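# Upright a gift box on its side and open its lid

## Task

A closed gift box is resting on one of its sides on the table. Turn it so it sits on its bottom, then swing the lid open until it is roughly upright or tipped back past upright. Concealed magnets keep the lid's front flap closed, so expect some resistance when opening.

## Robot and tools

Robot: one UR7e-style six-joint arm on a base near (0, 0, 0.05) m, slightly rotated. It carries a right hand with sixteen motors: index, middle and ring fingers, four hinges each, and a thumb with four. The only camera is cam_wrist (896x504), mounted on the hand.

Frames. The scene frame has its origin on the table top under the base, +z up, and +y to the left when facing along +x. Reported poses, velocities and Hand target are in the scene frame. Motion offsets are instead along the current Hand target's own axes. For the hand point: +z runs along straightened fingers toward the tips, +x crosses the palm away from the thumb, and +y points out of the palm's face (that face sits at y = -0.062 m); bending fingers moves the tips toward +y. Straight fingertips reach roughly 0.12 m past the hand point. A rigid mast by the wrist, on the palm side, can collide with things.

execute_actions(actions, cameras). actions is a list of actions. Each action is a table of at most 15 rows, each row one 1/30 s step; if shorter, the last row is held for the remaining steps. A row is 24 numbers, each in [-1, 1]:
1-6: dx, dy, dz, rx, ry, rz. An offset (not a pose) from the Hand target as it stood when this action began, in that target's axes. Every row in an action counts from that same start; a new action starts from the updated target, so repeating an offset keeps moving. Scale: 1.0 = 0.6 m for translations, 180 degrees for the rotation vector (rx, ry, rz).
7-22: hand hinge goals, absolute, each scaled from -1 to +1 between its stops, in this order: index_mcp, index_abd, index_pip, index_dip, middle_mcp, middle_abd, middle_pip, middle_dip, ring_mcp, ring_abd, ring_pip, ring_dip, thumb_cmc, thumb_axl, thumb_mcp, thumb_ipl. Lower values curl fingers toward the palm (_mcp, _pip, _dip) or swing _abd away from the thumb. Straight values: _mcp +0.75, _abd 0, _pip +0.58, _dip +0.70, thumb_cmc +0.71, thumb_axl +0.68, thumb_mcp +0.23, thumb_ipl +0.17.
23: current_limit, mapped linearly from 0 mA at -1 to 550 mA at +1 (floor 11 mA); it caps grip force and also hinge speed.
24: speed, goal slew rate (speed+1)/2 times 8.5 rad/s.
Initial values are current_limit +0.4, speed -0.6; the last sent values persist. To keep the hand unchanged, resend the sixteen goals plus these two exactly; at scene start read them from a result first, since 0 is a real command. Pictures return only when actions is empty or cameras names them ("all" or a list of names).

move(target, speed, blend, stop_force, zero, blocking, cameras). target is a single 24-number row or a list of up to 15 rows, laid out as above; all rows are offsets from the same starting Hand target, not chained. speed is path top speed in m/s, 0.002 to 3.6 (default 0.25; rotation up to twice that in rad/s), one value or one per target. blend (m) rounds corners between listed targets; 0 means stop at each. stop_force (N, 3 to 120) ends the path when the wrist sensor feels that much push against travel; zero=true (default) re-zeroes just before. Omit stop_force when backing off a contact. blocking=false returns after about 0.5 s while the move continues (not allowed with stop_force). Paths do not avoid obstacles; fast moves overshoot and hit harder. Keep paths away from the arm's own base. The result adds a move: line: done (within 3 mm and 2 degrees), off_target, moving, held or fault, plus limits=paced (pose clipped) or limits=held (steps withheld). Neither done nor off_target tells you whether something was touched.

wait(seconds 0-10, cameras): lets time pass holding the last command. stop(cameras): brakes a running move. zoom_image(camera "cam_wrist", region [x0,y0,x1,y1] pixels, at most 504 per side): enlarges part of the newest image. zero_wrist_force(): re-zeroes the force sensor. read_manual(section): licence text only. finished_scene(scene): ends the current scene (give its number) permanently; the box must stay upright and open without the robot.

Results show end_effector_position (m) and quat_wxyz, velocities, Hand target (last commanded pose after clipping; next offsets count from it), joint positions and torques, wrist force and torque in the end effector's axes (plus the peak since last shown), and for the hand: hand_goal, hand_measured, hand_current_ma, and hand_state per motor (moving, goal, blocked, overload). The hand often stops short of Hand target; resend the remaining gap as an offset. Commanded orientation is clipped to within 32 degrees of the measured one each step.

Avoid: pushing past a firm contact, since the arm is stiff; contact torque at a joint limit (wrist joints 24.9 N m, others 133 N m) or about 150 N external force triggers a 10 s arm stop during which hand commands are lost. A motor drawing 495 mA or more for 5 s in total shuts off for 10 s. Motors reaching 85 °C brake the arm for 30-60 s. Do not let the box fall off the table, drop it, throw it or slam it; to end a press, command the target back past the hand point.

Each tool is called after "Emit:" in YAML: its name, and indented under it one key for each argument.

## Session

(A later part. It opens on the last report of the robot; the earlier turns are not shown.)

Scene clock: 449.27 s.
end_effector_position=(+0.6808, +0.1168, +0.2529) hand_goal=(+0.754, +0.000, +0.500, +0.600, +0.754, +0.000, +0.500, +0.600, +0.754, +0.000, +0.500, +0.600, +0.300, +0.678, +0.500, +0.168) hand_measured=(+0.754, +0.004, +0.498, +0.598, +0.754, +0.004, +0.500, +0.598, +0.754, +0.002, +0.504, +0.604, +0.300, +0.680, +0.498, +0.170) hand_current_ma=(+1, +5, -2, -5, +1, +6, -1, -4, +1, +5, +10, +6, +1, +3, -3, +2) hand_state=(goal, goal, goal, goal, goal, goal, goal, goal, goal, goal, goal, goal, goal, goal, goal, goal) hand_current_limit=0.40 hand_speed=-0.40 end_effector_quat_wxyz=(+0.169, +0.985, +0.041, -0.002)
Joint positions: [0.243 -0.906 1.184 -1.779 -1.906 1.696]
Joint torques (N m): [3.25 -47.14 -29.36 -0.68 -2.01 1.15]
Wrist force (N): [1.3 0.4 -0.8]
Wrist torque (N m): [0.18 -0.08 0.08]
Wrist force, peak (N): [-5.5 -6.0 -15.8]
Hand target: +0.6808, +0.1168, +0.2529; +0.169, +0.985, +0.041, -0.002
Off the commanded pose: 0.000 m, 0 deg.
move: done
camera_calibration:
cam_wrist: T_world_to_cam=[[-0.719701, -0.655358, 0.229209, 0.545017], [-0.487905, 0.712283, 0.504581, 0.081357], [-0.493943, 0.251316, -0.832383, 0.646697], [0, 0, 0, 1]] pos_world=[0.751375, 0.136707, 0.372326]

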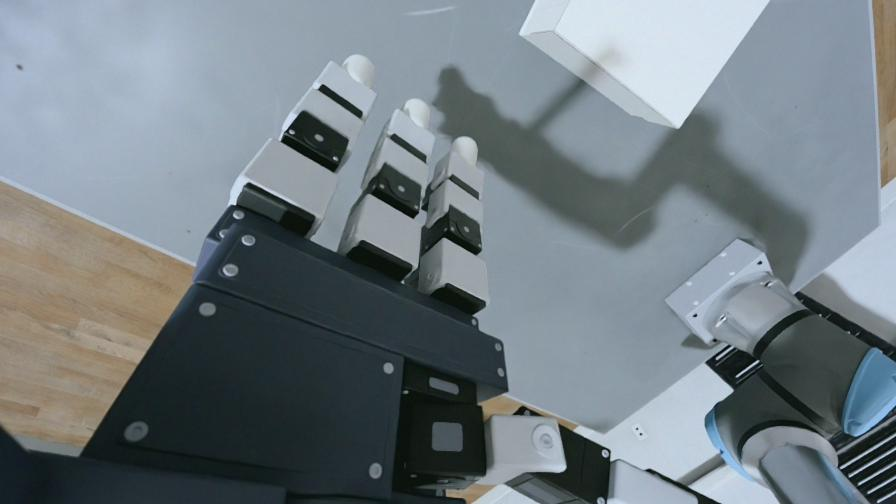

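Emit:
move:
  target: [-0.153,0.24,0.035,0,0,0,0.754,0,0.5,0.6,0.754,0,0.5,0.6,0.754,0,0.5,0.6,0.3,0.678,0.5,0.168,0.4,-0.4]
  speed: 0.2
  cameras: ["cam_wrist"]

Scene clock: 451.13 s.
end_effector_position=(+0.6012, -0.0326, +0.2827) hand_goal=(+0.754, +0.000, +0.500, +0.600, +0.754, +0.000, +0.500, +0.600, +0.754, +0.000, +0.500, +0.600, +0.300, +0.678, +0.500, +0.168) hand_measured=(+0.754, +0.004, +0.498, +0.598, +0.754, +0.004, +0.500, +0.598, +0.754, +0.002, +0.504, +0.602, +0.300, +0.680, +0.498, +0.170) hand_current_ma=(+1, +5, -2, -5, +1, +5, -1, -4, +1, +4, +9, +6, +1, +3, -3, +2) hand_state=(goal, goal, goal, goal, goal, goal, goal, goal, goal, goal, goal, goal, goal, goal, goal, goal) hand_current_limit=0.40 hand_speed=-0.40 end_effector_quat_wxyz=(+0.169, +0.985, +0.041, -0.002)
Joint positions: [0.034 -1.2 1.581 -1.955 -1.913 1.475]
Joint torques (N m): [-7.16 -49.44 -11.11 -3.95 0.92 -1.6]
Wrist force (N): [1.7 0.3 -0.9]
Wrist torque (N m): [0.17 -0.11 0.19]
Wrist force, peak (N): [1.7 -0.3 -1.2]
Hand target: +0.6011, -0.0328, +0.2828; +0.169, +0.985, +0.041, -0.002
Off the commanded pose: 0.000 m, 0 deg.
move: done
camera_calibration:
cam_wrist: T_world_to_cam=[[-0.719736, -0.655306, 0.229246, 0.383004], [-0.487852, 0.71233, 0.504565, 0.13399], [-0.493943, 0.251316, -0.832382, 0.669806], [0, 0, 0, 1]] pos_world=[0.671875, -0.0127932, 0.402126]

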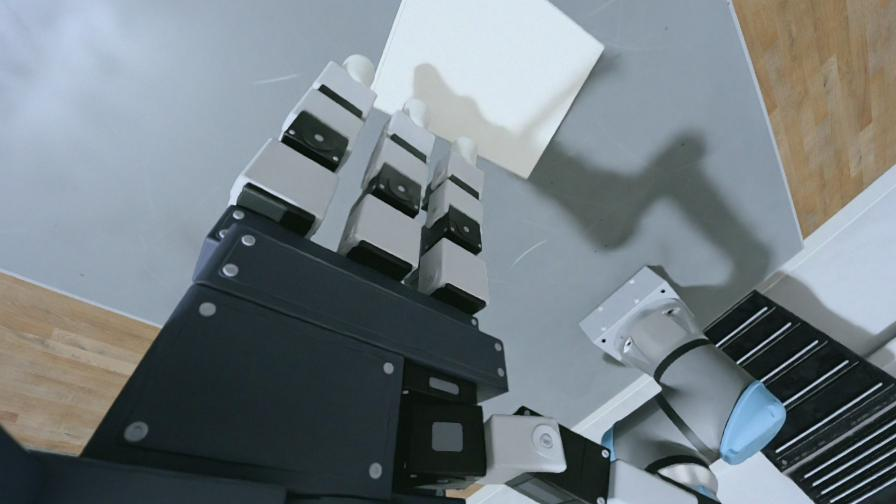

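Emit:
move:
  target:
    - [0.014,0.0067,0.0555,0.4678,-0.0266,-0.0635,0.98,0,-0.198,-0.072,0.98,0,-0.198,-0.072,0.98,-0.1,0.576,0.696,-0.571,0.678,0.955,-0.641,0.4,-0.4]
    - [0.014,-0.0762,0.2892,0.4678,-0.0266,-0.0635,0.98,0,-0.198,-0.072,0.98,0,-0.198,-0.072,0.98,-0.1,0.576,0.696,-0.571,0.678,0.955,-0.641,0.4,-0.4]
  speed: 0.2
  cameras: ["cam_wrist"]

Scene clock: 459.00 s.
end_effector_position=(+0.6075, -0.0471, +0.1040) hand_goal=(+0.980, +0.000, -0.198, -0.072, +0.980, +0.000, -0.198, -0.072, +0.980, -0.100, +0.576, +0.696, -0.570, +0.678, +0.956, -0.640) hand_measured=(+0.972, +0.004, -0.196, -0.068, +0.974, +0.004, -0.196, -0.070, +0.972, -0.098, +0.574, +0.694, -0.568, +0.676, +0.950, -0.640) hand_current_ma=(-18, +5, +3, +7, -16, +5, +3, +5, -22, +5, -4, -5, +4, -4, -16, +2) hand_state=(goal, goal, goal, goal, goal, goal, goal, goal, goal, goal, goal, goal, goal, goal, goal, goal) hand_current_limit=0.40 hand_speed=-0.40 end_effector_quat_wxyz=(-0.533, +0.835, +0.112, -0.082)
Joint positions: [-0.436 -0.817 1.263 -1.03 -0.862 0.437]
Joint torques (N m): [-1.01 -47.56 -8.95 -1.43 2.24 1.3]
Wrist force (N): [0.7 2.2 -3.3]
Wrist torque (N m): [0.47 0.00 0.06]
Wrist force, peak (N): [0.8 2.6 -3.4]
Hand target: +0.6075, -0.0471, +0.1038; -0.533, +0.835, +0.112, -0.082
Off the commanded pose: 0.000 m, 0 deg.
move: done
camera_calibration:
cam_wrist: T_world_to_cam=[[-0.679977, -0.47343, -0.559907, 0.485446], [-0.292186, -0.525411, 0.799106, 0.0296713], [-0.672502, 0.706971, 0.218938, 0.548362], [0, 0, 0, 1]] pos_world=[0.707536, -0.142261, 0.128037]

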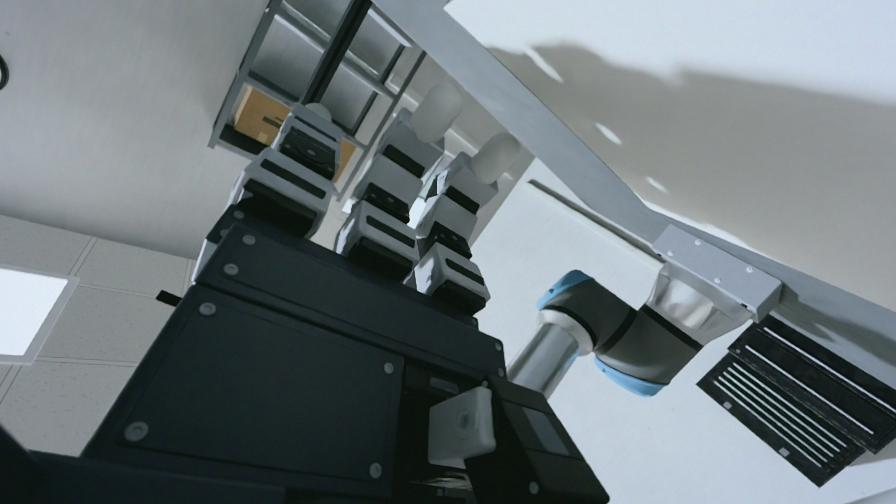

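Emit:
zoom_image:
  camera: "cam_wrist"
  region: [400, 0, 720, 240]

Scaled by 1.575.

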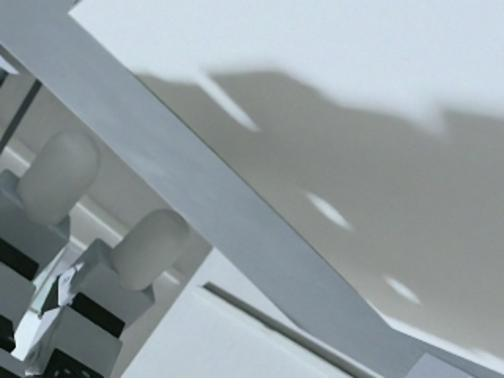

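Emit:
move:
  target: [0.004,0.1206,0.0563,0,0,0,0.98,0,-0.198,-0.072,0.98,0,-0.198,-0.072,0.98,-0.1,0.576,0.696,-0.571,0.678,0.955,-0.641,0.4,-0.4]
  speed: 0.05
  stop_force: 5
  cameras: ["cam_wrist"]

Scene clock: 463.43 s.
end_effector_position=(+0.6084, -0.0465, +0.0239) hand_goal=(+0.980, +0.000, -0.198, -0.072, +0.980, +0.000, -0.198, -0.072, +0.980, -0.100, +0.576, +0.696, -0.570, +0.678, +0.956, -0.640) hand_measured=(+0.972, +0.004, -0.196, -0.068, +0.974, +0.004, -0.196, -0.070, +0.972, -0.098, +0.574, +0.694, -0.568, +0.676, +0.950, -0.640) hand_current_ma=(-18, +5, +3, +7, -16, +5, +3, +5, -22, +5, -4, -5, +4, -4, -16, +2) hand_state=(goal, goal, goal, goal, goal, goal, goal, goal, goal, goal, goal, goal, goal, goal, goal, goal) hand_current_limit=0.40 hand_speed=-0.40 end_effector_quat_wxyz=(-0.533, +0.835, +0.112, -0.082)
Joint positions: [-0.436 -0.72 1.314 -1.179 -0.861 0.438]
Joint torques (N m): [5.41 -48.46 -6.86 -1.53 2.35 1.3]
Wrist force (N): [0.8 2.2 -3.1]
Wrist torque (N m): [0.47 0.00 0.06]
Wrist force, peak (N): [1.0 2.2 -3.6]
Hand target: +0.6084, -0.0465, +0.0239; -0.533, +0.835, +0.112, -0.082
Off the commanded pose: 0.000 m, 0 deg.
move: done
camera_calibration:
cam_wrist: T_world_to_cam=[[-0.679977, -0.47343, -0.559907, 0.44155], [-0.292186, -0.525411, 0.799106, 0.094178], [-0.672502, 0.706971, 0.218938, 0.566058], [0, 0, 0, 1]] pos_world=[0.708436, -0.141661, 0.0480371]

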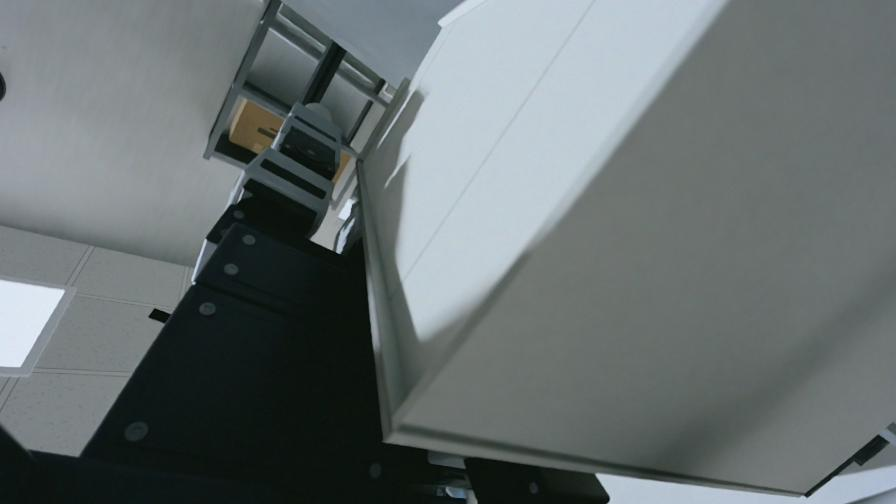

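Emit:
move:
  target: [0,0,0,0,0,0,0.82,0,-0.198,-0.072,0.85,0,0.211,-0.2,0.98,-0.1,0.576,0.696,-0.571,0.678,0.80,-0.641,-0.2,-0.8]

Emit:
move:
  target: [0,0,0,0,0,0,0.72,0,-0.198,-0.072,0.85,0,0.211,-0.2,0.98,-0.1,0.576,0.696,-0.571,0.678,0.70,-0.641,-0.2,-0.85]
  cameras: ["cam_wrist"]

Scene clock: 465.03 s.
end_effector_position=(+0.6084, -0.0465, +0.0239) hand_goal=(+0.820, +0.000, -0.198, -0.072, +0.850, +0.000, +0.212, -0.200, +0.980, -0.100, +0.576, +0.696, -0.570, +0.678, +0.800, -0.640) hand_measured=(+0.826, +0.004, -0.196, -0.068, +0.844, +0.004, +0.206, -0.198, +0.972, -0.098, +0.574, +0.694, -0.568, +0.676, +0.816, -0.638) hand_current_ma=(+16, +5, +5, +6, -15, +5, -14, +5, -22, +5, -4, -5, +4, -4, +57, +5) hand_state=(goal, goal, goal, goal, goal, goal, goal, goal, goal, goal, goal, goal, goal, goal, goal, goal) hand_current_limit=-0.20 hand_speed=-0.80 end_effector_quat_wxyz=(-0.533, +0.835, +0.112, -0.082)
Joint positions: [-0.436 -0.72 1.314 -1.179 -0.861 0.438]
Joint torques (N m): [3.44 -48.49 -7.81 -1.47 0.99 1.05]
Wrist force (N): [0.5 0.5 -4.6]
Wrist torque (N m): [0.42 -0.01 0.09]
Wrist force, peak (N): [0.6 0.4 -4.9]
Hand target: +0.6084, -0.0465, +0.0239; -0.533, +0.835, +0.112, -0.082
Off the commanded pose: 0.000 m, 0 deg.
move: done

Scene clock: 465.53 s.
end_effector_position=(+0.6084, -0.0465, +0.0239) hand_goal=(+0.720, +0.000, -0.198, -0.072, +0.850, +0.000, +0.212, -0.200, +0.980, -0.100, +0.576, +0.696, -0.570, +0.678, +0.700, -0.640) hand_measured=(+0.818, +0.004, -0.186, -0.070, +0.844, +0.004, +0.206, -0.198, +0.972, -0.098, +0.574, +0.694, -0.568, +0.676, +0.810, -0.634) hand_current_ma=(+220, +5, +28, +5, -15, +5, -14, +5, -22, +5, -4, -5, +4, -4, +220, +17) hand_state=(blocked, goal, goal, goal, goal, goal, goal, goal, goal, goal, goal, goal, goal, goal, blocked, goal) hand_current_limit=-0.20 hand_speed=-0.85 end_effector_quat_wxyz=(-0.533, +0.835, +0.112, -0.082)
Joint positions: [-0.436 -0.72 1.314 -1.179 -0.861 0.438]
Joint torques (N m): [2.62 -49.06 -8.01 -1.29 0.2 0.74]
Wrist force (N): [0.6 -1.3 -5.7]
Wrist torque (N m): [0.41 0.00 0.12]
Wrist force, peak (N): [0.7 -1.5 -6.0]
Hand target: +0.6084, -0.0465, +0.0239; -0.533, +0.835, +0.112, -0.082
Off the commanded pose: 0.000 m, 0 deg.
move: done
camera_calibration:
cam_wrist: T_world_to_cam=[[-0.679977, -0.47343, -0.559907, 0.44155], [-0.292186, -0.525411, 0.799106, 0.094178], [-0.672502, 0.706971, 0.218938, 0.566058], [0, 0, 0, 1]] pos_world=[0.708436, -0.141661, 0.0480371]

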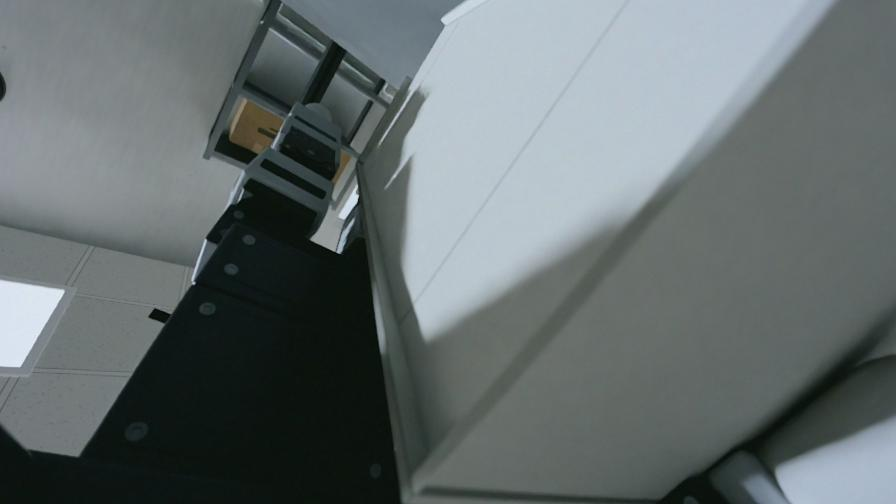

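Emit:
move:
  target: [0,0,0,0,0,0,0.55,0,-0.198,-0.072,0.85,0,0.211,-0.434,0.98,-0.1,0.576,0.696,-0.571,0.678,0.50,-0.641,0.4,-0.8]

Emit:
move:
  target: [0,0,0,0,0,0,0.55,0,-0.198,-0.072,0.64,0,0.211,-0.434,0.98,-0.1,0.576,0.696,-0.571,0.678,0.50,-0.641,0.4,-0.8]
  cameras: ["cam_wrist"]

Scene clock: 466.53 s.
end_effector_position=(+0.6084, -0.0465, +0.0239) hand_goal=(+0.550, +0.000, -0.198, -0.072, +0.850, +0.000, +0.212, -0.434, +0.980, -0.100, +0.576, +0.696, -0.570, +0.678, +0.500, -0.640) hand_measured=(+0.814, +0.004, -0.182, -0.072, +0.844, +0.004, +0.206, -0.432, +0.972, -0.098, +0.574, +0.694, -0.568, +0.676, +0.804, -0.630) hand_current_ma=(+385, +5, +42, -1, -15, +5, -13, +6, -22, +5, -4, -5, +4, -4, +385, +35) hand_state=(blocked, goal, goal, goal, goal, goal, goal, goal, goal, goal, goal, goal, goal, goal, blocked, goal) hand_current_limit=0.40 hand_speed=-0.80 end_effector_quat_wxyz=(-0.533, +0.835, +0.112, -0.082)
Joint positions: [-0.436 -0.72 1.314 -1.179 -0.861 0.438]
Joint torques (N m): [1.22 -50.35 -8.83 -1.23 -0.69 0.12]
Wrist force (N): [0.7 -3.2 -7.6]
Wrist torque (N m): [0.40 -0.03 0.16]
Wrist force, peak (N): [0.8 -3.3 -7.8]
Hand target: +0.6084, -0.0465, +0.0239; -0.533, +0.835, +0.112, -0.082
Off the commanded pose: 0.000 m, 0 deg.
move: done

Scene clock: 467.03 s.
end_effector_position=(+0.6084, -0.0465, +0.0239) hand_goal=(+0.550, +0.000, -0.198, -0.072, +0.640, +0.000, +0.212, -0.434, +0.980, -0.100, +0.576, +0.696, -0.570, +0.678, +0.500, -0.640) hand_measured=(+0.812, +0.004, -0.182, -0.072, +0.730, +0.004, +0.206, -0.432, +0.972, -0.098, +0.574, +0.694, -0.568, +0.676, +0.804, -0.628) hand_current_ma=(+385, +5, +45, -1, +372, +5, -12, +6, -22, +5, -4, -5, +4, -4, +385, +42) hand_state=(blocked, goal, goal, goal, blocked, goal, goal, goal, goal, goal, goal, goal, goal, goal, blocked, goal) hand_current_limit=0.40 hand_speed=-0.80 end_effector_quat_wxyz=(-0.533, +0.835, +0.112, -0.082)
Joint positions: [-0.436 -0.72 1.314 -1.179 -0.861 0.438]
Joint torques (N m): [-1.49 -50.14 -9.66 -1.1 -0.66 0.03]
Wrist force (N): [0.4 -11.1 -6.4]
Wrist torque (N m): [0.45 -0.08 -0.08]
Wrist force, peak (N): [0.6 -11.2 -6.5]
Hand target: +0.6084, -0.0465, +0.0239; -0.533, +0.835, +0.112, -0.082
Off the commanded pose: 0.000 m, 0 deg.
move: done
camera_calibration:
cam_wrist: T_world_to_cam=[[-0.679945, -0.473462, -0.559918, 0.441524], [-0.292151, -0.525449, 0.799094, 0.0941484], [-0.672549, 0.706921, 0.218954, 0.566083], [0, 0, 0, 1]] pos_world=[0.708436, -0.141661, 0.0480371]

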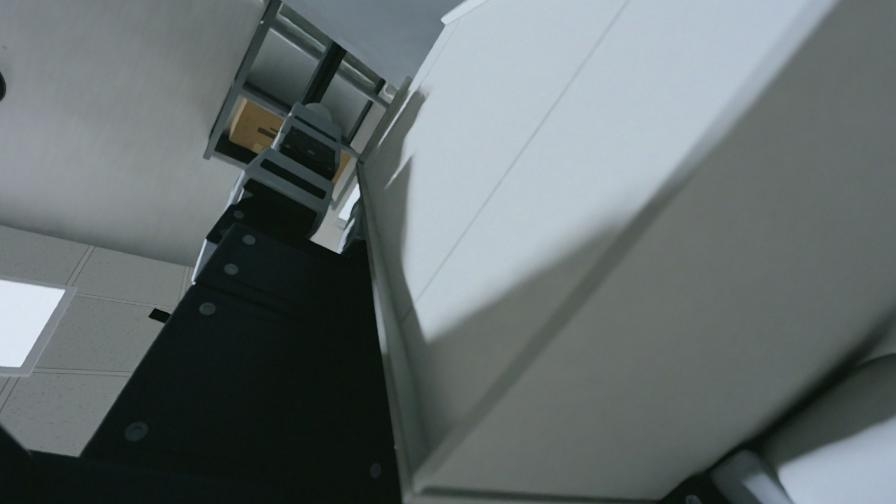

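Emit:
move:
  target: [0,0,0,0,0,0,0.55,0,-0.198,-0.072,0.9,0,0.1,-0.2,0.98,-0.1,0.576,0.696,-0.571,0.678,0.50,-0.641,0.4,-0.8]

Emit:
move:
  target: [0,0,0,0,0,0,0.55,0,-0.198,-0.072,0.9,0,-0.198,-0.1,0.98,-0.1,0.576,0.696,-0.571,0.678,0.50,-0.641,0.4,-0.8]

Emit:
move:
  target: [0,0,0,0,0,0,0.55,0,-0.198,-0.072,0.79,0,-0.198,-0.1,0.98,-0.1,0.576,0.696,-0.571,0.678,0.50,-0.641,0.4,-0.85]

Scene clock: 469.40 s.
end_effector_position=(+0.6084, -0.0465, +0.0239) hand_goal=(+0.550, +0.000, -0.198, -0.072, +0.900, +0.000, +0.100, -0.200, +0.980, -0.100, +0.576, +0.696, -0.570, +0.678, +0.500, -0.640) hand_measured=(+0.812, +0.004, -0.180, -0.074, +0.880, +0.004, +0.102, -0.202, +0.972, -0.098, +0.574, +0.694, -0.568, +0.676, +0.802, -0.628) hand_current_ma=(+385, +5, +47, -2, -60, +5, +2, -4, -22, +5, -4, -5, +4, -4, +385, +42) hand_state=(blocked, goal, goal, goal, goal, goal, goal, goal, goal, goal, goal, goal, goal, goal, blocked, goal) hand_current_limit=0.40 hand_speed=-0.80 end_effector_quat_wxyz=(-0.533, +0.835, +0.112, -0.082)
Joint positions: [-0.436 -0.72 1.314 -1.179 -0.861 0.438]
Joint torques (N m): [-6.51 -51.4 -12.54 -0.5 -0.75 -1.09]
Wrist force (N): [0.5 -3.0 -7.6]
Wrist torque (N m): [0.44 -0.02 0.16]
Wrist force, peak (N): [0.3 -11.3 -6.5]
Hand target: +0.6084, -0.0465, +0.0239; -0.533, +0.835, +0.112, -0.082
Off the commanded pose: 0.000 m, 0 deg.
move: done

Scene clock: 470.10 s.
end_effector_position=(+0.6084, -0.0465, +0.0239) hand_goal=(+0.550, +0.000, -0.198, -0.072, +0.900, +0.000, -0.198, -0.100, +0.980, -0.100, +0.576, +0.696, -0.570, +0.678, +0.500, -0.640) hand_measured=(+0.812, +0.004, -0.180, -0.074, +0.880, +0.004, -0.196, -0.102, +0.972, -0.098, +0.574, +0.694, -0.568, +0.676, +0.802, -0.628) hand_current_ma=(+385, +5, +47, -2, -57, +5, +3, -4, -22, +5, -4, -5, +4, -4, +385, +42) hand_state=(blocked, goal, goal, goal, goal, goal, goal, goal, goal, goal, goal, goal, goal, goal, blocked, goal) hand_current_limit=0.40 hand_speed=-0.80 end_effector_quat_wxyz=(-0.533, +0.835, +0.112, -0.082)
Joint positions: [-0.436 -0.72 1.314 -1.179 -0.861 0.438]
Joint torques (N m): [-5.47 -52.84 -13.7 -0.38 -0.66 -0.97]
Wrist force (N): [0.6 -3.0 -7.6]
Wrist torque (N m): [0.45 -0.03 0.17]
Wrist force, peak (N): [0.6 -3.5 -7.9]
Hand target: +0.6084, -0.0465, +0.0239; -0.533, +0.835, +0.112, -0.082
Off the commanded pose: 0.000 m, 0 deg.
move: done

Scene clock: 470.60 s.
end_effector_position=(+0.6084, -0.0465, +0.0239) hand_goal=(+0.550, +0.000, -0.198, -0.072, +0.790, +0.000, -0.198, -0.100, +0.980, -0.100, +0.576, +0.696, -0.570, +0.678, +0.500, -0.640) hand_measured=(+0.812, +0.004, -0.180, -0.074, +0.826, +0.004, -0.192, -0.102, +0.972, -0.098, +0.574, +0.694, -0.568, +0.676, +0.802, -0.628) hand_current_ma=(+385, +5, +47, -2, +120, +5, +14, -4, -22, +5, -4, -5, +4, -4, +385, +42) hand_state=(blocked, goal, goal, goal, blocked, goal, goal, goal, goal, goal, goal, goal, goal, goal, blocked, goal) hand_current_limit=0.40 hand_speed=-0.85 end_effector_quat_wxyz=(-0.533, +0.835, +0.112, -0.082)
Joint positions: [-0.436 -0.72 1.314 -1.179 -0.861 0.438]
Joint torques (N m): [-4.95 -52.78 -12.83 -0.16 -0.69 -1.02]
Wrist force (N): [0.5 -4.8 -7.1]
Wrist torque (N m): [0.51 -0.04 0.12]
Wrist force, peak (N): [0.6 -5.4 -7.3]
Hand target: +0.6084, -0.0465, +0.0239; -0.533, +0.835, +0.112, -0.082
Off the commanded pose: 0.000 m, 0 deg.
move: done

Emit:
move:
  target: [0,0,0,0,0,0,0.5,0,-0.198,-0.072,0.84,0,-0.198,-0.35,0.98,-0.1,0.576,0.696,-0.571,0.678,0.45,-0.641,0.6,-0.85]

Emit:
move:
  target: [0,0,0,0,0,0,0.5,0,-0.198,-0.072,0.88,0,-0.22,-0.55,0.98,-0.1,0.576,0.696,-0.571,0.678,0.45,-0.641,0.6,-0.85]
  cameras: ["cam_wrist"]

Scene clock: 471.63 s.
end_effector_position=(+0.6084, -0.0465, +0.0239) hand_goal=(+0.500, +0.000, -0.198, -0.072, +0.840, +0.000, -0.198, -0.350, +0.980, -0.100, +0.576, +0.696, -0.570, +0.678, +0.450, -0.640) hand_measured=(+0.812, +0.004, -0.180, -0.074, +0.854, +0.004, -0.154, -0.274, +0.972, -0.098, +0.574, +0.694, -0.568, +0.676, +0.802, -0.628) hand_current_ma=(+440, +5, +50, -3, +36, +5, +143, +282, -22, +5, -4, -5, +4, -4, +440, +42) hand_state=(blocked, goal, goal, goal, goal, goal, blocked, blocked, goal, goal, goal, goal, goal, goal, blocked, goal) hand_current_limit=0.60 hand_speed=-0.85 end_effector_quat_wxyz=(-0.533, +0.835, +0.112, -0.082)
Joint positions: [-0.436 -0.72 1.314 -1.179 -0.861 0.438]
Joint torques (N m): [-5.28 -54.52 -15 0.06 -0.74 -1.03]
Wrist force (N): [0.6 -1.6 -4.3]
Wrist torque (N m): [0.24 -0.11 0.22]
Wrist force, peak (N): [0.6 -5.0 -7.5]
Hand target: +0.6084, -0.0465, +0.0239; -0.533, +0.835, +0.112, -0.082
Off the commanded pose: 0.000 m, 0 deg.
move: done

Scene clock: 472.13 s.
end_effector_position=(+0.6084, -0.0465, +0.0239) hand_goal=(+0.500, +0.000, -0.198, -0.072, +0.880, +0.000, -0.220, -0.550, +0.980, -0.100, +0.576, +0.696, -0.570, +0.678, +0.450, -0.640) hand_measured=(+0.812, +0.002, -0.176, -0.074, +0.878, +0.004, -0.154, -0.336, +0.972, -0.098, +0.574, +0.694, -0.568, +0.674, +0.800, -0.628) hand_current_ma=(+440, +4, +63, -3, -5, +5, +234, +440, -22, +5, -4, -5, +4, -9, +440, +43) hand_state=(blocked, goal, blocked, goal, goal, goal, blocked, blocked, goal, goal, goal, goal, goal, goal, blocked, goal) hand_current_limit=0.60 hand_speed=-0.85 end_effector_quat_wxyz=(-0.533, +0.835, +0.112, -0.082)
Joint positions: [-0.436 -0.72 1.314 -1.179 -0.861 0.438]
Joint torques (N m): [-4.86 -54.04 -16 0.21 0.05 -1.16]
Wrist force (N): [0.3 1.9 -3.6]
Wrist torque (N m): [0.29 -0.11 0.26]
Wrist force, peak (N): [0.7 -1.7 -4.5]
Hand target: +0.6084, -0.0465, +0.0239; -0.533, +0.835, +0.112, -0.082
Off the commanded pose: 0.000 m, 0 deg.
move: done
camera_calibration:
cam_wrist: T_world_to_cam=[[-0.679945, -0.473462, -0.559918, 0.441524], [-0.292151, -0.525449, 0.799094, 0.0941484], [-0.672549, 0.706921, 0.218954, 0.566083], [0, 0, 0, 1]] pos_world=[0.708436, -0.141661, 0.0480371]

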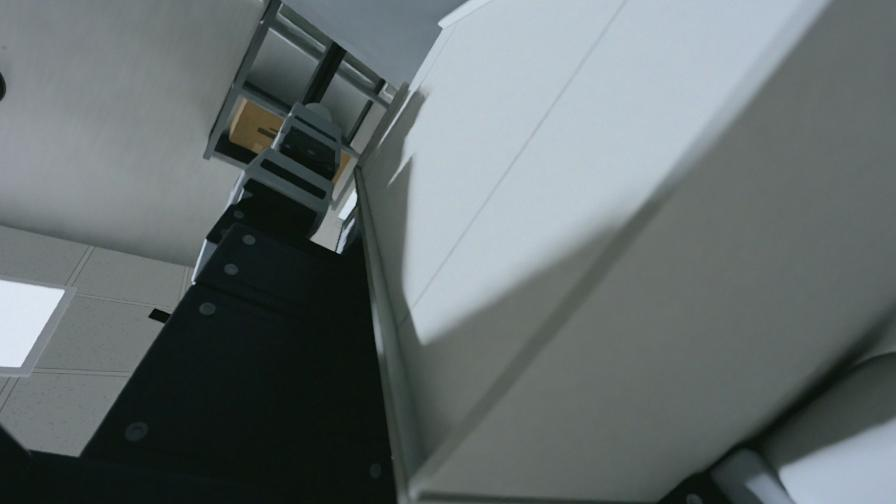

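Emit:
move:
  target: [0,0,0,0,0,0,0.4,0,-0.198,-0.072,0.92,0,-0.4,-0.7,0.98,-0.1,0.576,0.696,-0.571,0.678,0.35,-0.641,0.77,-0.85]
  cameras: ["cam_wrist"]

Scene clock: 472.87 s.
end_effector_position=(+0.6084, -0.0465, +0.0239) hand_goal=(+0.400, +0.000, -0.198, -0.072, +0.920, +0.000, -0.400, -0.700, +0.980, -0.100, +0.576, +0.696, -0.570, +0.678, +0.350, -0.640) hand_measured=(+0.808, +0.002, -0.170, -0.068, +0.898, +0.004, -0.162, -0.364, +0.972, -0.098, +0.574, +0.694, -0.568, +0.674, +0.792, -0.624) hand_current_ma=(+487, +4, +82, +8, -70, +5, +487, +487, -22, +5, -4, -5, +3, -9, +487, +59) hand_state=(blocked, goal, blocked, goal, blocked, goal, blocked, blocked, goal, goal, goal, goal, goal, goal, blocked, goal) hand_current_limit=0.77 hand_speed=-0.85 end_effector_quat_wxyz=(-0.533, +0.835, +0.112, -0.082)
Joint positions: [-0.436 -0.72 1.314 -1.179 -0.861 0.438]
Joint torques (N m): [-5.71 -53.74 -16.49 0.41 1.08 -1.14]
Wrist force (N): [1.5 0.3 -3.9]
Wrist torque (N m): [0.19 -0.19 0.38]
Wrist force, peak (N): [0.5 2.0 -3.9]
Hand target: +0.6084, -0.0465, +0.0239; -0.533, +0.835, +0.112, -0.082
Off the commanded pose: 0.000 m, 0 deg.
move: done
camera_calibration:
cam_wrist: T_world_to_cam=[[-0.679945, -0.473462, -0.559918, 0.441524], [-0.292151, -0.525449, 0.799094, 0.0941484], [-0.672549, 0.706921, 0.218954, 0.566083], [0, 0, 0, 1]] pos_world=[0.708436, -0.141661, 0.0480371]

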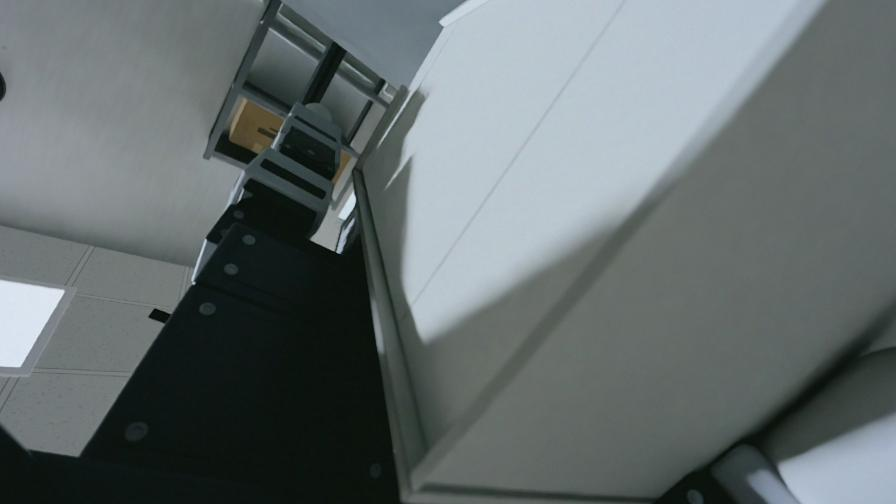

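Emit:
zoom_image:
  camera: "cam_wrist"
  region: [300, 60, 520, 504]

Scaled by 1.135.

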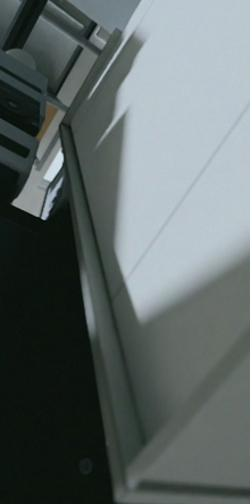

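Emit:
move:
  target: [0,0,0,0,0,0,0.9,0,-0.198,-0.072,0.92,0,-0.4,-0.7,0.98,-0.1,0.576,0.696,-0.571,0.678,0.7,-0.641,0.4,-0.85]
  cameras: ["cam_wrist"]

Emit:
zoom_image:
  camera: "cam_wrist"
  region: [300, 60, 520, 504]

Scene clock: 475.87 s.
end_effector_position=(+0.6084, -0.0465, +0.0239) hand_goal=(+0.900, +0.000, -0.198, -0.072, +0.920, +0.000, -0.400, -0.700, +0.980, -0.100, +0.576, +0.696, -0.570, +0.678, +0.700, -0.640) hand_measured=(+0.904, +0.002, -0.196, -0.068, +0.932, +0.002, -0.164, -0.410, +0.972, -0.098, +0.574, +0.694, -0.564, +0.674, +0.776, -0.624) hand_current_ma=(+8, +4, +4, +7, +32, +4, +385, +385, -22, +5, -4, -5, +12, -9, +380, +59) hand_state=(goal, goal, goal, goal, goal, goal, blocked, blocked, goal, goal, goal, goal, goal, goal, blocked, goal) hand_current_limit=0.40 hand_speed=-0.85 end_effector_quat_wxyz=(-0.533, +0.835, +0.112, -0.082)
Joint positions: [-0.436 -0.72 1.314 -1.179 -0.861 0.438]
Joint torques (N m): [-5.23 -56.59 -19.52 1.09 2.18 -0.92]
Wrist force (N): [0.8 1.1 -4.4]
Wrist torque (N m): [0.21 -0.11 0.19]
Wrist force, peak (N): [0.7 0.6 -5.0]
Hand target: +0.6084, -0.0465, +0.0239; -0.533, +0.835, +0.112, -0.082
Off the commanded pose: 0.000 m, 0 deg.
move: done
camera_calibration:
cam_wrist: T_world_to_cam=[[-0.679977, -0.47343, -0.559907, 0.44155], [-0.292186, -0.525411, 0.799106, 0.094178], [-0.672502, 0.706971, 0.218938, 0.566058], [0, 0, 0, 1]] pos_world=[0.708436, -0.141661, 0.0480371]

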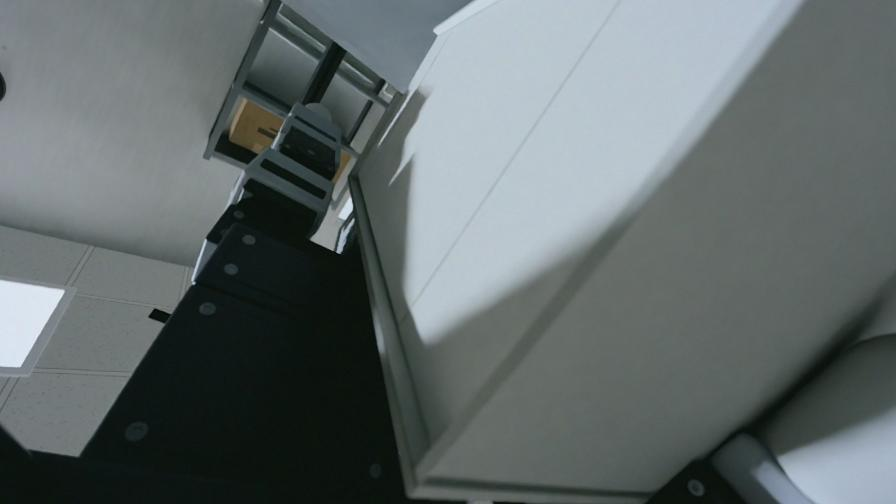

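Scaled by 1.135.

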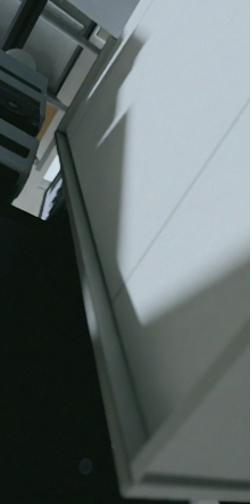

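Emit:
move:
  target: [0,0,0,0,0,0,0.96,0,-0.198,-0.072,0.92,0,-0.15,-0.25,0.98,-0.1,0.576,0.696,-0.571,0.678,0.85,-0.641,0.2,-0.85]

Emit:
move:
  target:
    - [0,0,0,0,0,0,0.98,0,-0.05,-0.0,0.98,0,-0.05,-0.0,0.98,-0.1,0.576,0.696,-0.571,0.678,0.955,-0.641,0.2,-0.7]
    - [0,-0.0151,-0.007,0,0,0,0.98,0,-0.05,-0.0,0.98,0,-0.05,-0.0,0.98,-0.1,0.576,0.696,-0.571,0.678,0.955,-0.641,0.2,-0.7]
  speed: 0.05
  cameras: ["cam_wrist"]

Emit:
zoom_image:
  camera: "cam_wrist"
  region: [300, 0, 560, 504]

Scene clock: 482.17 s.
end_effector_position=(+0.6084, -0.0465, +0.0239) hand_goal=(+0.960, +0.000, -0.198, -0.072, +0.920, +0.000, -0.150, -0.250, +0.980, -0.100, +0.576, +0.696, -0.570, +0.678, +0.850, -0.640) hand_measured=(+0.938, +0.002, -0.196, -0.068, +0.914, +0.002, -0.148, -0.252, +0.972, -0.098, +0.574, +0.694, -0.568, +0.676, +0.842, -0.638) hand_current_ma=(-64, +4, +3, +7, -14, +4, +3, -4, -22, +5, -4, -5, +4, -5, -26, +4) hand_state=(blocked, goal, goal, goal, goal, goal, goal, goal, goal, goal, goal, goal, goal, goal, goal, goal) hand_current_limit=0.20 hand_speed=-0.85 end_effector_quat_wxyz=(-0.533, +0.835, +0.112, -0.082)
Joint positions: [-0.436 -0.72 1.314 -1.179 -0.861 0.438]
Joint torques (N m): [-5.09 -58.5 -20.64 1.06 2.32 -0.82]
Wrist force (N): [0.8 2.2 -3.2]
Wrist torque (N m): [0.47 0.00 0.06]
Wrist force, peak (N): [0.9 1.3 -4.7]
Hand target: +0.6084, -0.0465, +0.0239; -0.533, +0.835, +0.112, -0.082
Off the commanded pose: 0.000 m, 0 deg.
move: done

Scene clock: 483.53 s.
end_effector_position=(+0.6085, -0.0465, +0.0337) hand_goal=(+0.980, +0.000, -0.050, +0.000, +0.980, +0.000, -0.050, +0.000, +0.980, -0.100, +0.576, +0.696, -0.570, +0.678, +0.956, -0.640) hand_measured=(+0.958, +0.002, -0.056, -0.004, +0.960, +0.002, -0.056, -0.002, +0.972, -0.098, +0.574, +0.694, -0.568, +0.676, +0.948, -0.638) hand_current_ma=(-67, +4, -14, -6, -57, +4, -12, -5, -22, +5, -4, -5, +4, -5, -27, +4) hand_state=(blocked, goal, goal, goal, goal, goal, goal, goal, goal, goal, goal, goal, goal, goal, goal, goal) hand_current_limit=0.20 hand_speed=-0.70 end_effector_quat_wxyz=(-0.533, +0.835, +0.112, -0.082)
Joint positions: [-0.436 -0.733 1.309 -1.161 -0.861 0.438]
Joint torques (N m): [5.43 -64.18 -24.24 1.5 2.43 1.29]
Wrist force (N): [0.8 2.2 -3.1]
Wrist torque (N m): [0.47 -0.01 0.07]
Wrist force, peak (N): [0.8 2.5 -3.3]
Hand target: +0.6085, -0.0465, +0.0339; -0.533, +0.835, +0.112, -0.082
Off the commanded pose: 0.000 m, 0 deg.
move: done
camera_calibration:
cam_wrist: T_world_to_cam=[[-0.679977, -0.47343, -0.559907, 0.44722], [-0.292186, -0.525411, 0.799106, 0.0864578], [-0.672502, 0.706971, 0.218938, 0.563976], [0, 0, 0, 1]] pos_world=[0.708636, -0.141561, 0.0578371]

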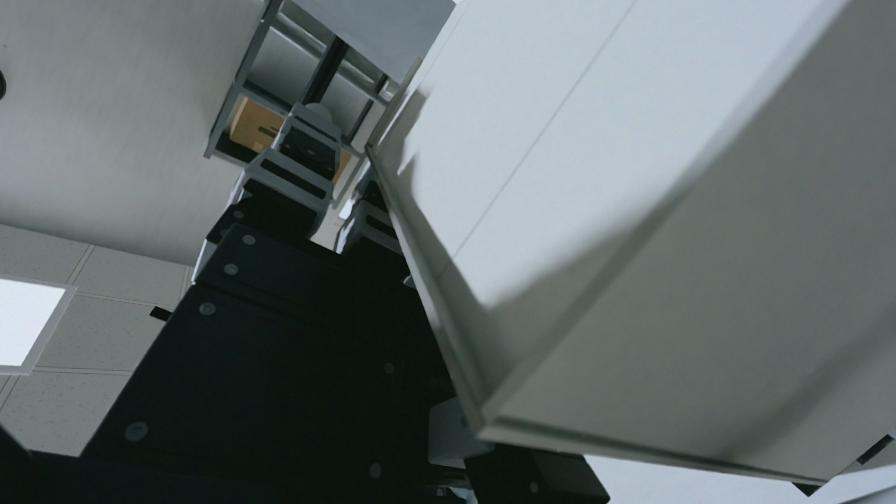

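Scaled by 1.000.

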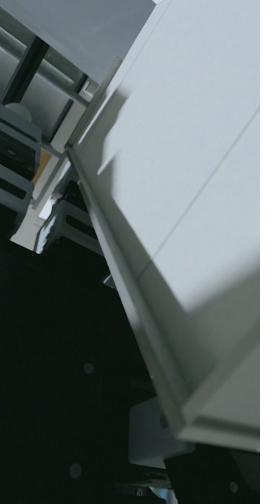

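Emit:
move:
  target: [0,0,0,0,0,0,0.75,0,-0.071,0.054,0.85,0,-0.071,0.054,0.98,-0.1,0.576,0.696,-0.571,0.678,0.85,-0.641,-0.2,-0.8]

Emit:
move:
  target: [0,0,0,0,0,0,0.56,0,-0.071,0.054,0.85,0,-0.071,0.054,0.98,-0.1,0.576,0.696,-0.571,0.678,0.70,-0.641,-0.2,-0.85]
  cameras: ["cam_wrist"]

Scene clock: 484.97 s.
end_effector_position=(+0.6085, -0.0465, +0.0339) hand_goal=(+0.750, +0.000, -0.070, +0.054, +0.850, +0.000, -0.070, +0.054, +0.980, -0.100, +0.576, +0.696, -0.570, +0.678, +0.850, -0.640) hand_measured=(+0.744, +0.002, -0.068, +0.050, +0.844, +0.002, -0.068, +0.052, +0.972, -0.098, +0.574, +0.694, -0.568, +0.676, +0.848, -0.638) hand_current_ma=(-15, +4, +2, -6, -14, +4, +2, -5, -22, +5, -4, -5, +4, -5, -2, +4) hand_state=(goal, goal, goal, goal, goal, goal, goal, goal, goal, goal, goal, goal, goal, goal, goal, goal) hand_current_limit=-0.20 hand_speed=-0.80 end_effector_quat_wxyz=(-0.533, +0.835, +0.112, -0.082)
Joint positions: [-0.436 -0.733 1.309 -1.161 -0.861 0.438]
Joint torques (N m): [6.22 -62.41 -24.16 1.24 2.16 0.51]
Wrist force (N): [0.5 2.2 -3.2]
Wrist torque (N m): [0.48 0.02 0.05]
Wrist force, peak (N): [0.8 2.4 -3.3]
Hand target: +0.6085, -0.0465, +0.0339; -0.533, +0.835, +0.112, -0.082
Off the commanded pose: 0.000 m, 0 deg.
move: done

Scene clock: 485.47 s.
end_effector_position=(+0.6086, -0.0465, +0.0339) hand_goal=(+0.560, +0.000, -0.070, +0.054, +0.850, +0.000, -0.070, +0.054, +0.980, -0.100, +0.576, +0.696, -0.570, +0.678, +0.700, -0.640) hand_measured=(+0.692, +0.002, -0.058, +0.052, +0.844, +0.002, -0.068, +0.052, +0.972, -0.098, +0.574, +0.694, -0.568, +0.676, +0.802, -0.634) hand_current_ma=(+220, +4, +31, -2, -14, +4, +2, -5, -22, +5, -4, -5, +4, -5, +220, +17) hand_state=(blocked, goal, goal, goal, goal, goal, goal, goal, goal, goal, goal, goal, goal, goal, blocked, goal) hand_current_limit=-0.20 hand_speed=-0.85 end_effector_quat_wxyz=(-0.533, +0.835, +0.112, -0.082)
Joint positions: [-0.436 -0.733 1.309 -1.161 -0.861 0.438]
Joint torques (N m): [5.06 -58.69 -22.35 0.65 1.76 0.15]
Wrist force (N): [0.5 -1.5 -5.7]
Wrist torque (N m): [0.37 0.00 0.12]
Wrist force, peak (N): [0.8 -1.4 -5.8]
Hand target: +0.6085, -0.0465, +0.0339; -0.533, +0.835, +0.112, -0.082
Off the commanded pose: 0.000 m, 0 deg.
move: done
camera_calibration:
cam_wrist: T_world_to_cam=[[-0.679958, -0.473393, -0.559961, 0.447327], [-0.292233, -0.525443, 0.799068, 0.0863287], [-0.672501, 0.706972, 0.218938, 0.563932], [0, 0, 0, 1]] pos_world=[0.708636, -0.141561, 0.0580374]

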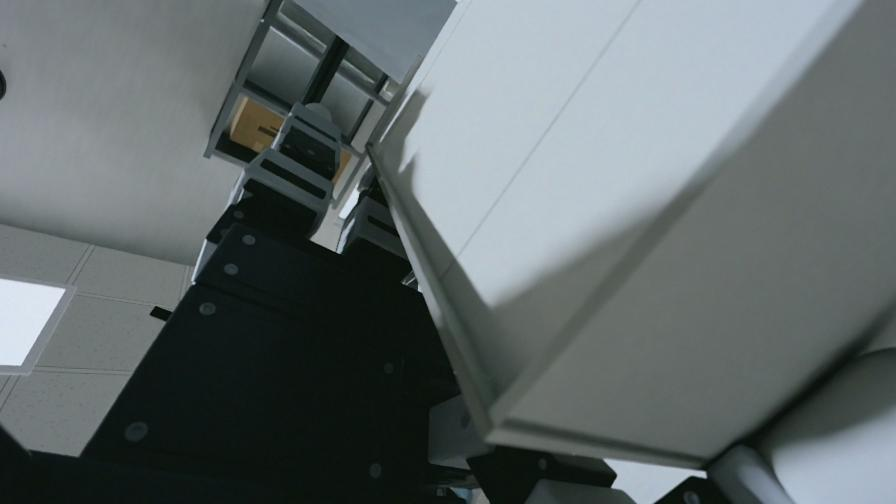

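Emit:
move:
  target: [0,0,0,0,0,0,0.35,0,-0.071,0.054,0.80,0,-0.071,0.0,0.98,-0.1,0.576,0.696,-0.571,0.678,0.45,-0.641,0.5,-0.85]

Emit:
move:
  target: [0,0,0,0,0,0,0.35,0,-0.071,0.054,0.68,0,-0.071,0.0,0.98,-0.1,0.576,0.696,-0.571,0.678,0.45,-0.641,0.5,-0.88]

Emit:
move:
  target: [0,0,0,0,0,0,0.35,0,-0.071,0.054,0.70,0,-0.15,-0.25,0.98,-0.1,0.576,0.696,-0.571,0.678,0.45,-0.641,0.5,-0.88]

Scene clock: 486.63 s.
end_effector_position=(+0.6086, -0.0465, +0.0339) hand_goal=(+0.350, +0.000, -0.070, +0.054, +0.800, +0.000, -0.070, +0.000, +0.980, -0.100, +0.576, +0.696, -0.570, +0.678, +0.450, -0.640) hand_measured=(+0.682, +0.002, -0.048, +0.054, +0.794, +0.002, -0.068, +0.002, +0.972, -0.098, +0.574, +0.694, -0.568, +0.676, +0.794, -0.630) hand_current_ma=(+412, +4, +60, -1, -13, +4, +2, +5, -22, +5, -4, -5, +4, -5, +412, +35) hand_state=(blocked, goal, blocked, goal, goal, goal, goal, goal, goal, goal, goal, goal, goal, goal, blocked, goal) hand_current_limit=0.50 hand_speed=-0.85 end_effector_quat_wxyz=(-0.533, +0.835, +0.112, -0.082)
Joint positions: [-0.436 -0.733 1.309 -1.161 -0.861 0.438]
Joint torques (N m): [3.15 -50.26 -15.52 -1.1 1.31 -0.84]
Wrist force (N): [0.7 -3.4 -7.1]
Wrist torque (N m): [0.31 -0.04 0.17]
Wrist force, peak (N): [0.6 -3.7 -7.4]
Hand target: +0.6085, -0.0465, +0.0339; -0.533, +0.835, +0.112, -0.082
Off the commanded pose: 0.000 m, 0 deg.
move: done

Scene clock: 487.13 s.
end_effector_position=(+0.6086, -0.0465, +0.0339) hand_goal=(+0.350, +0.000, -0.070, +0.054, +0.680, +0.000, -0.070, +0.000, +0.980, -0.100, +0.576, +0.696, -0.570, +0.678, +0.450, -0.640) hand_measured=(+0.682, +0.002, -0.048, +0.054, +0.704, +0.002, -0.066, +0.002, +0.972, -0.098, +0.574, +0.694, -0.568, +0.676, +0.794, -0.630) hand_current_ma=(+412, +4, +60, +0, +71, +4, +9, +5, -22, +5, -4, -5, +4, -5, +412, +36) hand_state=(blocked, goal, blocked, goal, blocked, goal, goal, goal, goal, goal, goal, goal, goal, goal, blocked, goal) hand_current_limit=0.50 hand_speed=-0.88 end_effector_quat_wxyz=(-0.533, +0.835, +0.112, -0.082)
Joint positions: [-0.436 -0.733 1.309 -1.161 -0.861 0.438]
Joint torques (N m): [1.28 -47.05 -13.25 -2.01 1.11 -1.12]
Wrist force (N): [0.6 -4.4 -6.7]
Wrist torque (N m): [0.38 -0.02 0.13]
Wrist force, peak (N): [0.4 -5.0 -6.8]
Hand target: +0.6085, -0.0465, +0.0339; -0.533, +0.835, +0.112, -0.082
Off the commanded pose: 0.000 m, 0 deg.
move: done

Scene clock: 487.93 s.
end_effector_position=(+0.6085, -0.0465, +0.0339) hand_goal=(+0.350, +0.000, -0.070, +0.054, +0.700, +0.000, -0.150, -0.250, +0.980, -0.100, +0.576, +0.696, -0.570, +0.678, +0.450, -0.640) hand_measured=(+0.678, -0.002, -0.048, +0.054, +0.736, +0.002, -0.074, -0.128, +0.972, -0.098, +0.574, +0.694, -0.564, +0.676, +0.794, -0.622) hand_current_ma=(+412, -2, +60, +0, +119, +2, +283, +413, -22, +5, -4, -5, +14, -5, +412, +71) hand_state=(blocked, goal, blocked, goal, blocked, goal, blocked, blocked, goal, goal, goal, goal, goal, goal, blocked, goal) hand_current_limit=0.50 hand_speed=-0.88 end_effector_quat_wxyz=(-0.533, +0.835, +0.112, -0.082)
Joint positions: [-0.436 -0.733 1.309 -1.161 -0.861 0.438]
Joint torques (N m): [0.35 -47.11 -9.19 -1.73 0.68 -0.97]
Wrist force (N): [1.0 -0.3 -3.8]
Wrist torque (N m): [0.25 -0.09 0.22]
Wrist force, peak (N): [0.6 -5.0 -7.0]
Hand target: +0.6085, -0.0465, +0.0339; -0.533, +0.835, +0.112, -0.082
Off the commanded pose: 0.000 m, 0 deg.
move: done

Emit:
move:
  target: [0,0,0,0,0,0,0.3,0,-0.071,0.054,0.73,0,-0.3,-0.5,0.98,-0.1,0.576,0.696,-0.571,0.678,0.35,-0.641,0.78,-0.85]
  cameras: ["cam_wrist"]

Emit:
zoom_image:
  camera: "cam_wrist"
  region: [300, 0, 560, 504]

Scene clock: 494.70 s.
end_effector_position=(+0.6085, -0.0465, +0.0339) hand_goal=(+0.300, +0.000, -0.070, +0.054, +0.730, +0.000, -0.300, -0.500, +0.980, -0.100, +0.576, +0.696, -0.570, +0.678, +0.350, -0.640) hand_measured=(+0.674, -0.002, -0.046, +0.054, +0.752, +0.002, -0.074, -0.176, +0.972, -0.098, +0.574, +0.694, -0.564, +0.676, +0.794, -0.620) hand_current_ma=(+489, -2, +70, +0, +70, +2, +490, +489, -22, +5, -4, -5, +14, -7, +489, +82) hand_state=(blocked, goal, blocked, goal, blocked, goal, blocked, blocked, goal, goal, goal, goal, goal, goal, blocked, blocked) hand_current_limit=0.78 hand_speed=-0.85 end_effector_quat_wxyz=(-0.533, +0.835, +0.112, -0.082)
Joint positions: [-0.436 -0.733 1.309 -1.161 -0.861 0.438]
Joint torques (N m): [-4 -47.66 -9.63 -0.83 -0.25 -1.07]
Wrist force (N): [0.7 1.2 -4.3]
Wrist torque (N m): [0.25 -0.15 0.27]
Wrist force, peak (N): [0.9 -1.0 -4.8]
Hand target: +0.6085, -0.0465, +0.0339; -0.533, +0.835, +0.112, -0.082
Off the commanded pose: 0.000 m, 0 deg.
move: done
camera_calibration:
cam_wrist: T_world_to_cam=[[-0.679945, -0.473462, -0.559918, 0.447306], [-0.292151, -0.525449, 0.799094, 0.0862685], [-0.672549, 0.706921, 0.218954, 0.563957], [0, 0, 0, 1]] pos_world=[0.708636, -0.141561, 0.0580371]

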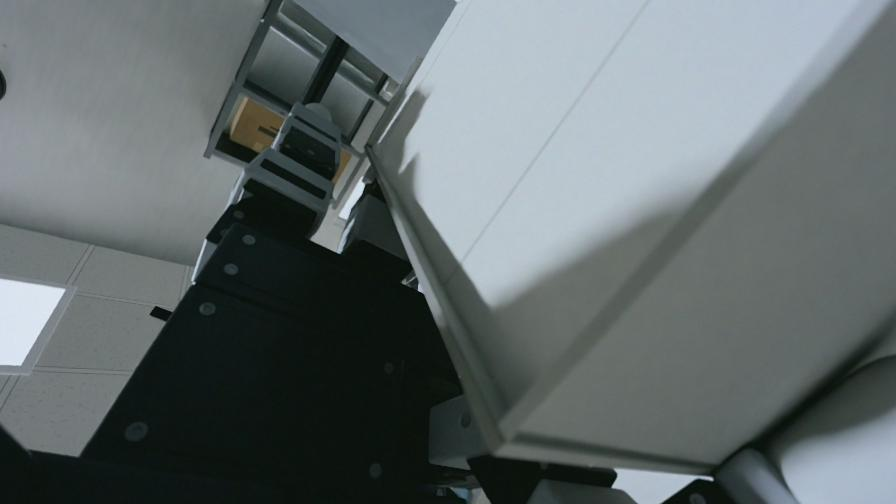

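Scaled by 1.000.

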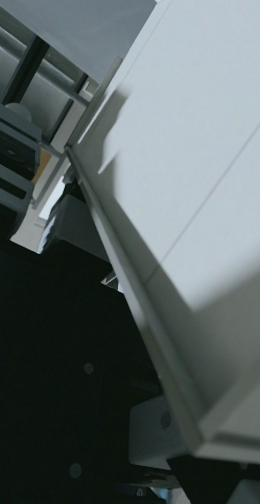

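Emit:
move:
  target: [0,0,0,0,0,0,0.3,0,-0.071,0.054,0.80,0,-0.3,-0.55,0.98,-0.1,0.576,0.696,-0.571,0.678,0.35,-0.641,0.75,-0.85]

Emit:
move:
  target: [0,0,0,0,0,0,0.3,0,-0.071,0.054,0.87,0,-0.4,-0.7,0.98,-0.1,0.576,0.696,-0.571,0.678,0.35,-0.641,0.75,-0.85]
  cameras: ["cam_wrist"]

Emit:
zoom_image:
  camera: "cam_wrist"
  region: [300, 0, 560, 504]

Scene clock: 498.50 s.
end_effector_position=(+0.6085, -0.0465, +0.0339) hand_goal=(+0.300, +0.000, -0.070, +0.054, +0.800, +0.000, -0.300, -0.550, +0.980, -0.100, +0.576, +0.696, -0.570, +0.678, +0.350, -0.640) hand_measured=(+0.670, -0.002, -0.042, +0.058, +0.810, +0.002, -0.114, -0.260, +0.972, -0.098, +0.574, +0.694, -0.564, +0.676, +0.794, -0.620) hand_current_ma=(+481, -2, +85, +10, +28, +2, +481, +481, -22, +5, -4, -5, +14, -7, +481, +82) hand_state=(blocked, goal, blocked, goal, goal, goal, blocked, blocked, goal, goal, goal, goal, goal, goal, blocked, blocked) hand_current_limit=0.75 hand_speed=-0.85 end_effector_quat_wxyz=(-0.533, +0.835, +0.112, -0.082)
Joint positions: [-0.436 -0.733 1.309 -1.161 -0.861 0.438]
Joint torques (N m): [-4.82 -50.71 -8.76 -0.14 2.12 -1.11]
Wrist force (N): [1.0 0.4 -3.6]
Wrist torque (N m): [0.25 -0.10 0.31]
Wrist force, peak (N): [0.7 1.1 -4.4]
Hand target: +0.6085, -0.0465, +0.0339; -0.533, +0.835, +0.112, -0.082
Off the commanded pose: 0.000 m, 0 deg.
move: done

Scene clock: 499.00 s.
end_effector_position=(+0.6085, -0.0465, +0.0339) hand_goal=(+0.300, +0.000, -0.070, +0.054, +0.870, +0.000, -0.400, -0.700, +0.980, -0.100, +0.576, +0.696, -0.570, +0.678, +0.350, -0.640) hand_measured=(+0.670, -0.002, -0.042, +0.058, +0.834, +0.002, -0.132, -0.276, +0.972, -0.098, +0.574, +0.694, -0.564, +0.676, +0.794, -0.620) hand_current_ma=(+481, -2, +85, +10, -121, +2, +481, +481, -22, +5, -4, -5, +14, -7, +481, +82) hand_state=(blocked, goal, blocked, goal, blocked, goal, blocked, blocked, goal, goal, goal, goal, goal, goal, blocked, blocked) hand_current_limit=0.75 hand_speed=-0.85 end_effector_quat_wxyz=(-0.533, +0.835, +0.112, -0.082)
Joint positions: [-0.436 -0.733 1.309 -1.161 -0.861 0.438]
Joint torques (N m): [-3.92 -50.57 -8.43 0 2.18 -0.88]
Wrist force (N): [1.0 -0.8 -4.4]
Wrist torque (N m): [0.23 -0.13 0.44]
Wrist force, peak (N): [1.1 -1.2 -4.5]
Hand target: +0.6085, -0.0465, +0.0339; -0.533, +0.835, +0.112, -0.082
Off the commanded pose: 0.000 m, 0 deg.
move: done
camera_calibration:
cam_wrist: T_world_to_cam=[[-0.679977, -0.47343, -0.559907, 0.447332], [-0.292186, -0.525411, 0.799106, 0.086298], [-0.672502, 0.706971, 0.218938, 0.563932], [0, 0, 0, 1]] pos_world=[0.708636, -0.141561, 0.0580371]

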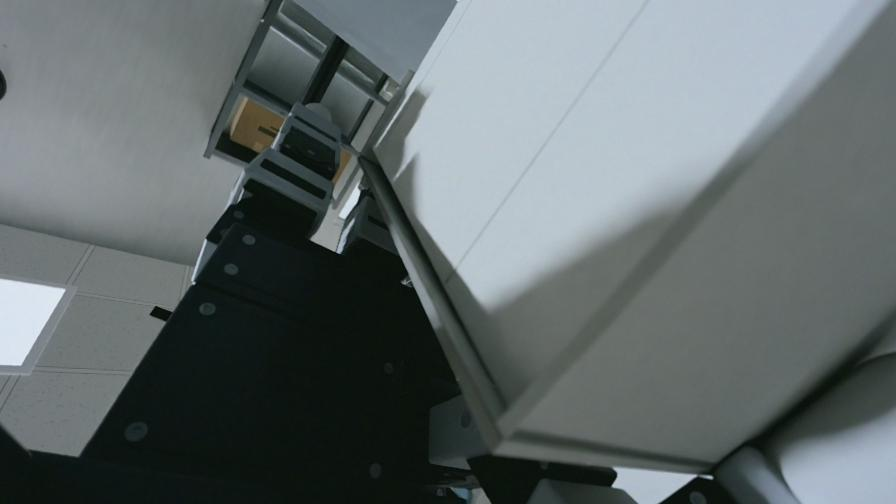

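Scaled by 1.000.

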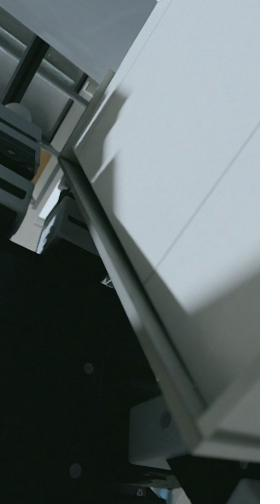

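Emit:
move:
  target: [0,0,0,0,0,0,0.3,0,-0.071,0.054,0.96,0,-0.5,-0.9,0.98,-0.1,0.576,0.696,-0.571,0.678,0.35,-0.641,0.76,-0.85]
  cameras: ["cam_wrist"]

Emit:
zoom_image:
  camera: "cam_wrist"
  region: [300, 0, 560, 504]

Scene clock: 500.13 s.
end_effector_position=(+0.6085, -0.0465, +0.0339) hand_goal=(+0.300, +0.000, -0.070, +0.054, +0.960, +0.000, -0.500, -0.900, +0.980, -0.100, +0.576, +0.696, -0.570, +0.678, +0.350, -0.640) hand_measured=(+0.670, -0.002, -0.042, +0.058, +0.978, +0.002, -0.236, -0.432, +0.972, -0.098, +0.574, +0.694, -0.562, +0.676, +0.794, -0.618) hand_current_ma=(+484, -2, +85, +10, +53, +2, +484, +484, -22, +5, -4, -5, +17, -7, +484, +90) hand_state=(blocked, goal, blocked, goal, goal, goal, blocked, blocked, goal, goal, goal, goal, goal, goal, blocked, blocked) hand_current_limit=0.76 hand_speed=-0.85 end_effector_quat_wxyz=(-0.533, +0.835, +0.112, -0.082)
Joint positions: [-0.436 -0.733 1.309 -1.161 -0.861 0.438]
Joint torques (N m): [-4.3 -50.97 -8.58 0.38 1.7 -0.93]
Wrist force (N): [0.9 -0.9 -4.0]
Wrist torque (N m): [0.31 -0.11 0.29]
Wrist force, peak (N): [0.7 -3.1 -5.0]
Hand target: +0.6085, -0.0465, +0.0339; -0.533, +0.835, +0.112, -0.082
Off the commanded pose: 0.000 m, 0 deg.
move: done
camera_calibration:
cam_wrist: T_world_to_cam=[[-0.679977, -0.47343, -0.559907, 0.447332], [-0.292186, -0.525411, 0.799106, 0.086298], [-0.672502, 0.706971, 0.218938, 0.563932], [0, 0, 0, 1]] pos_world=[0.708636, -0.141561, 0.0580371]

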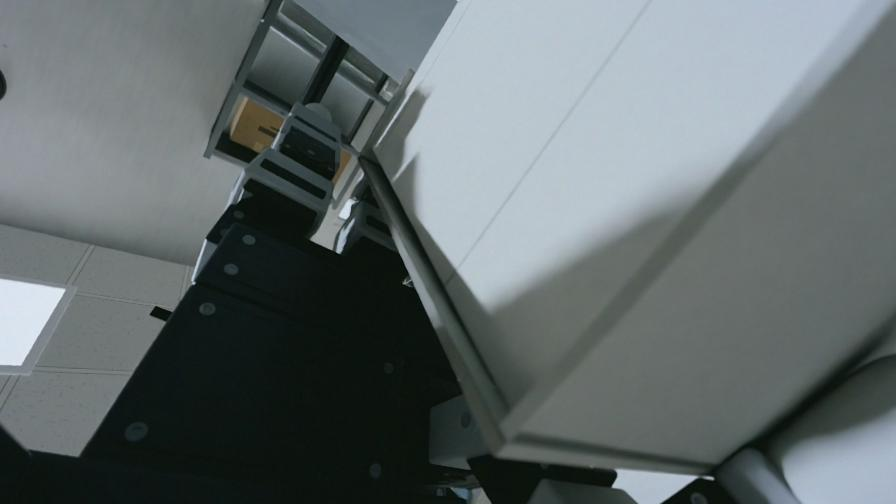

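Scaled by 1.000.

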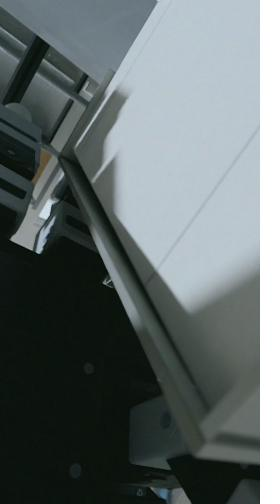

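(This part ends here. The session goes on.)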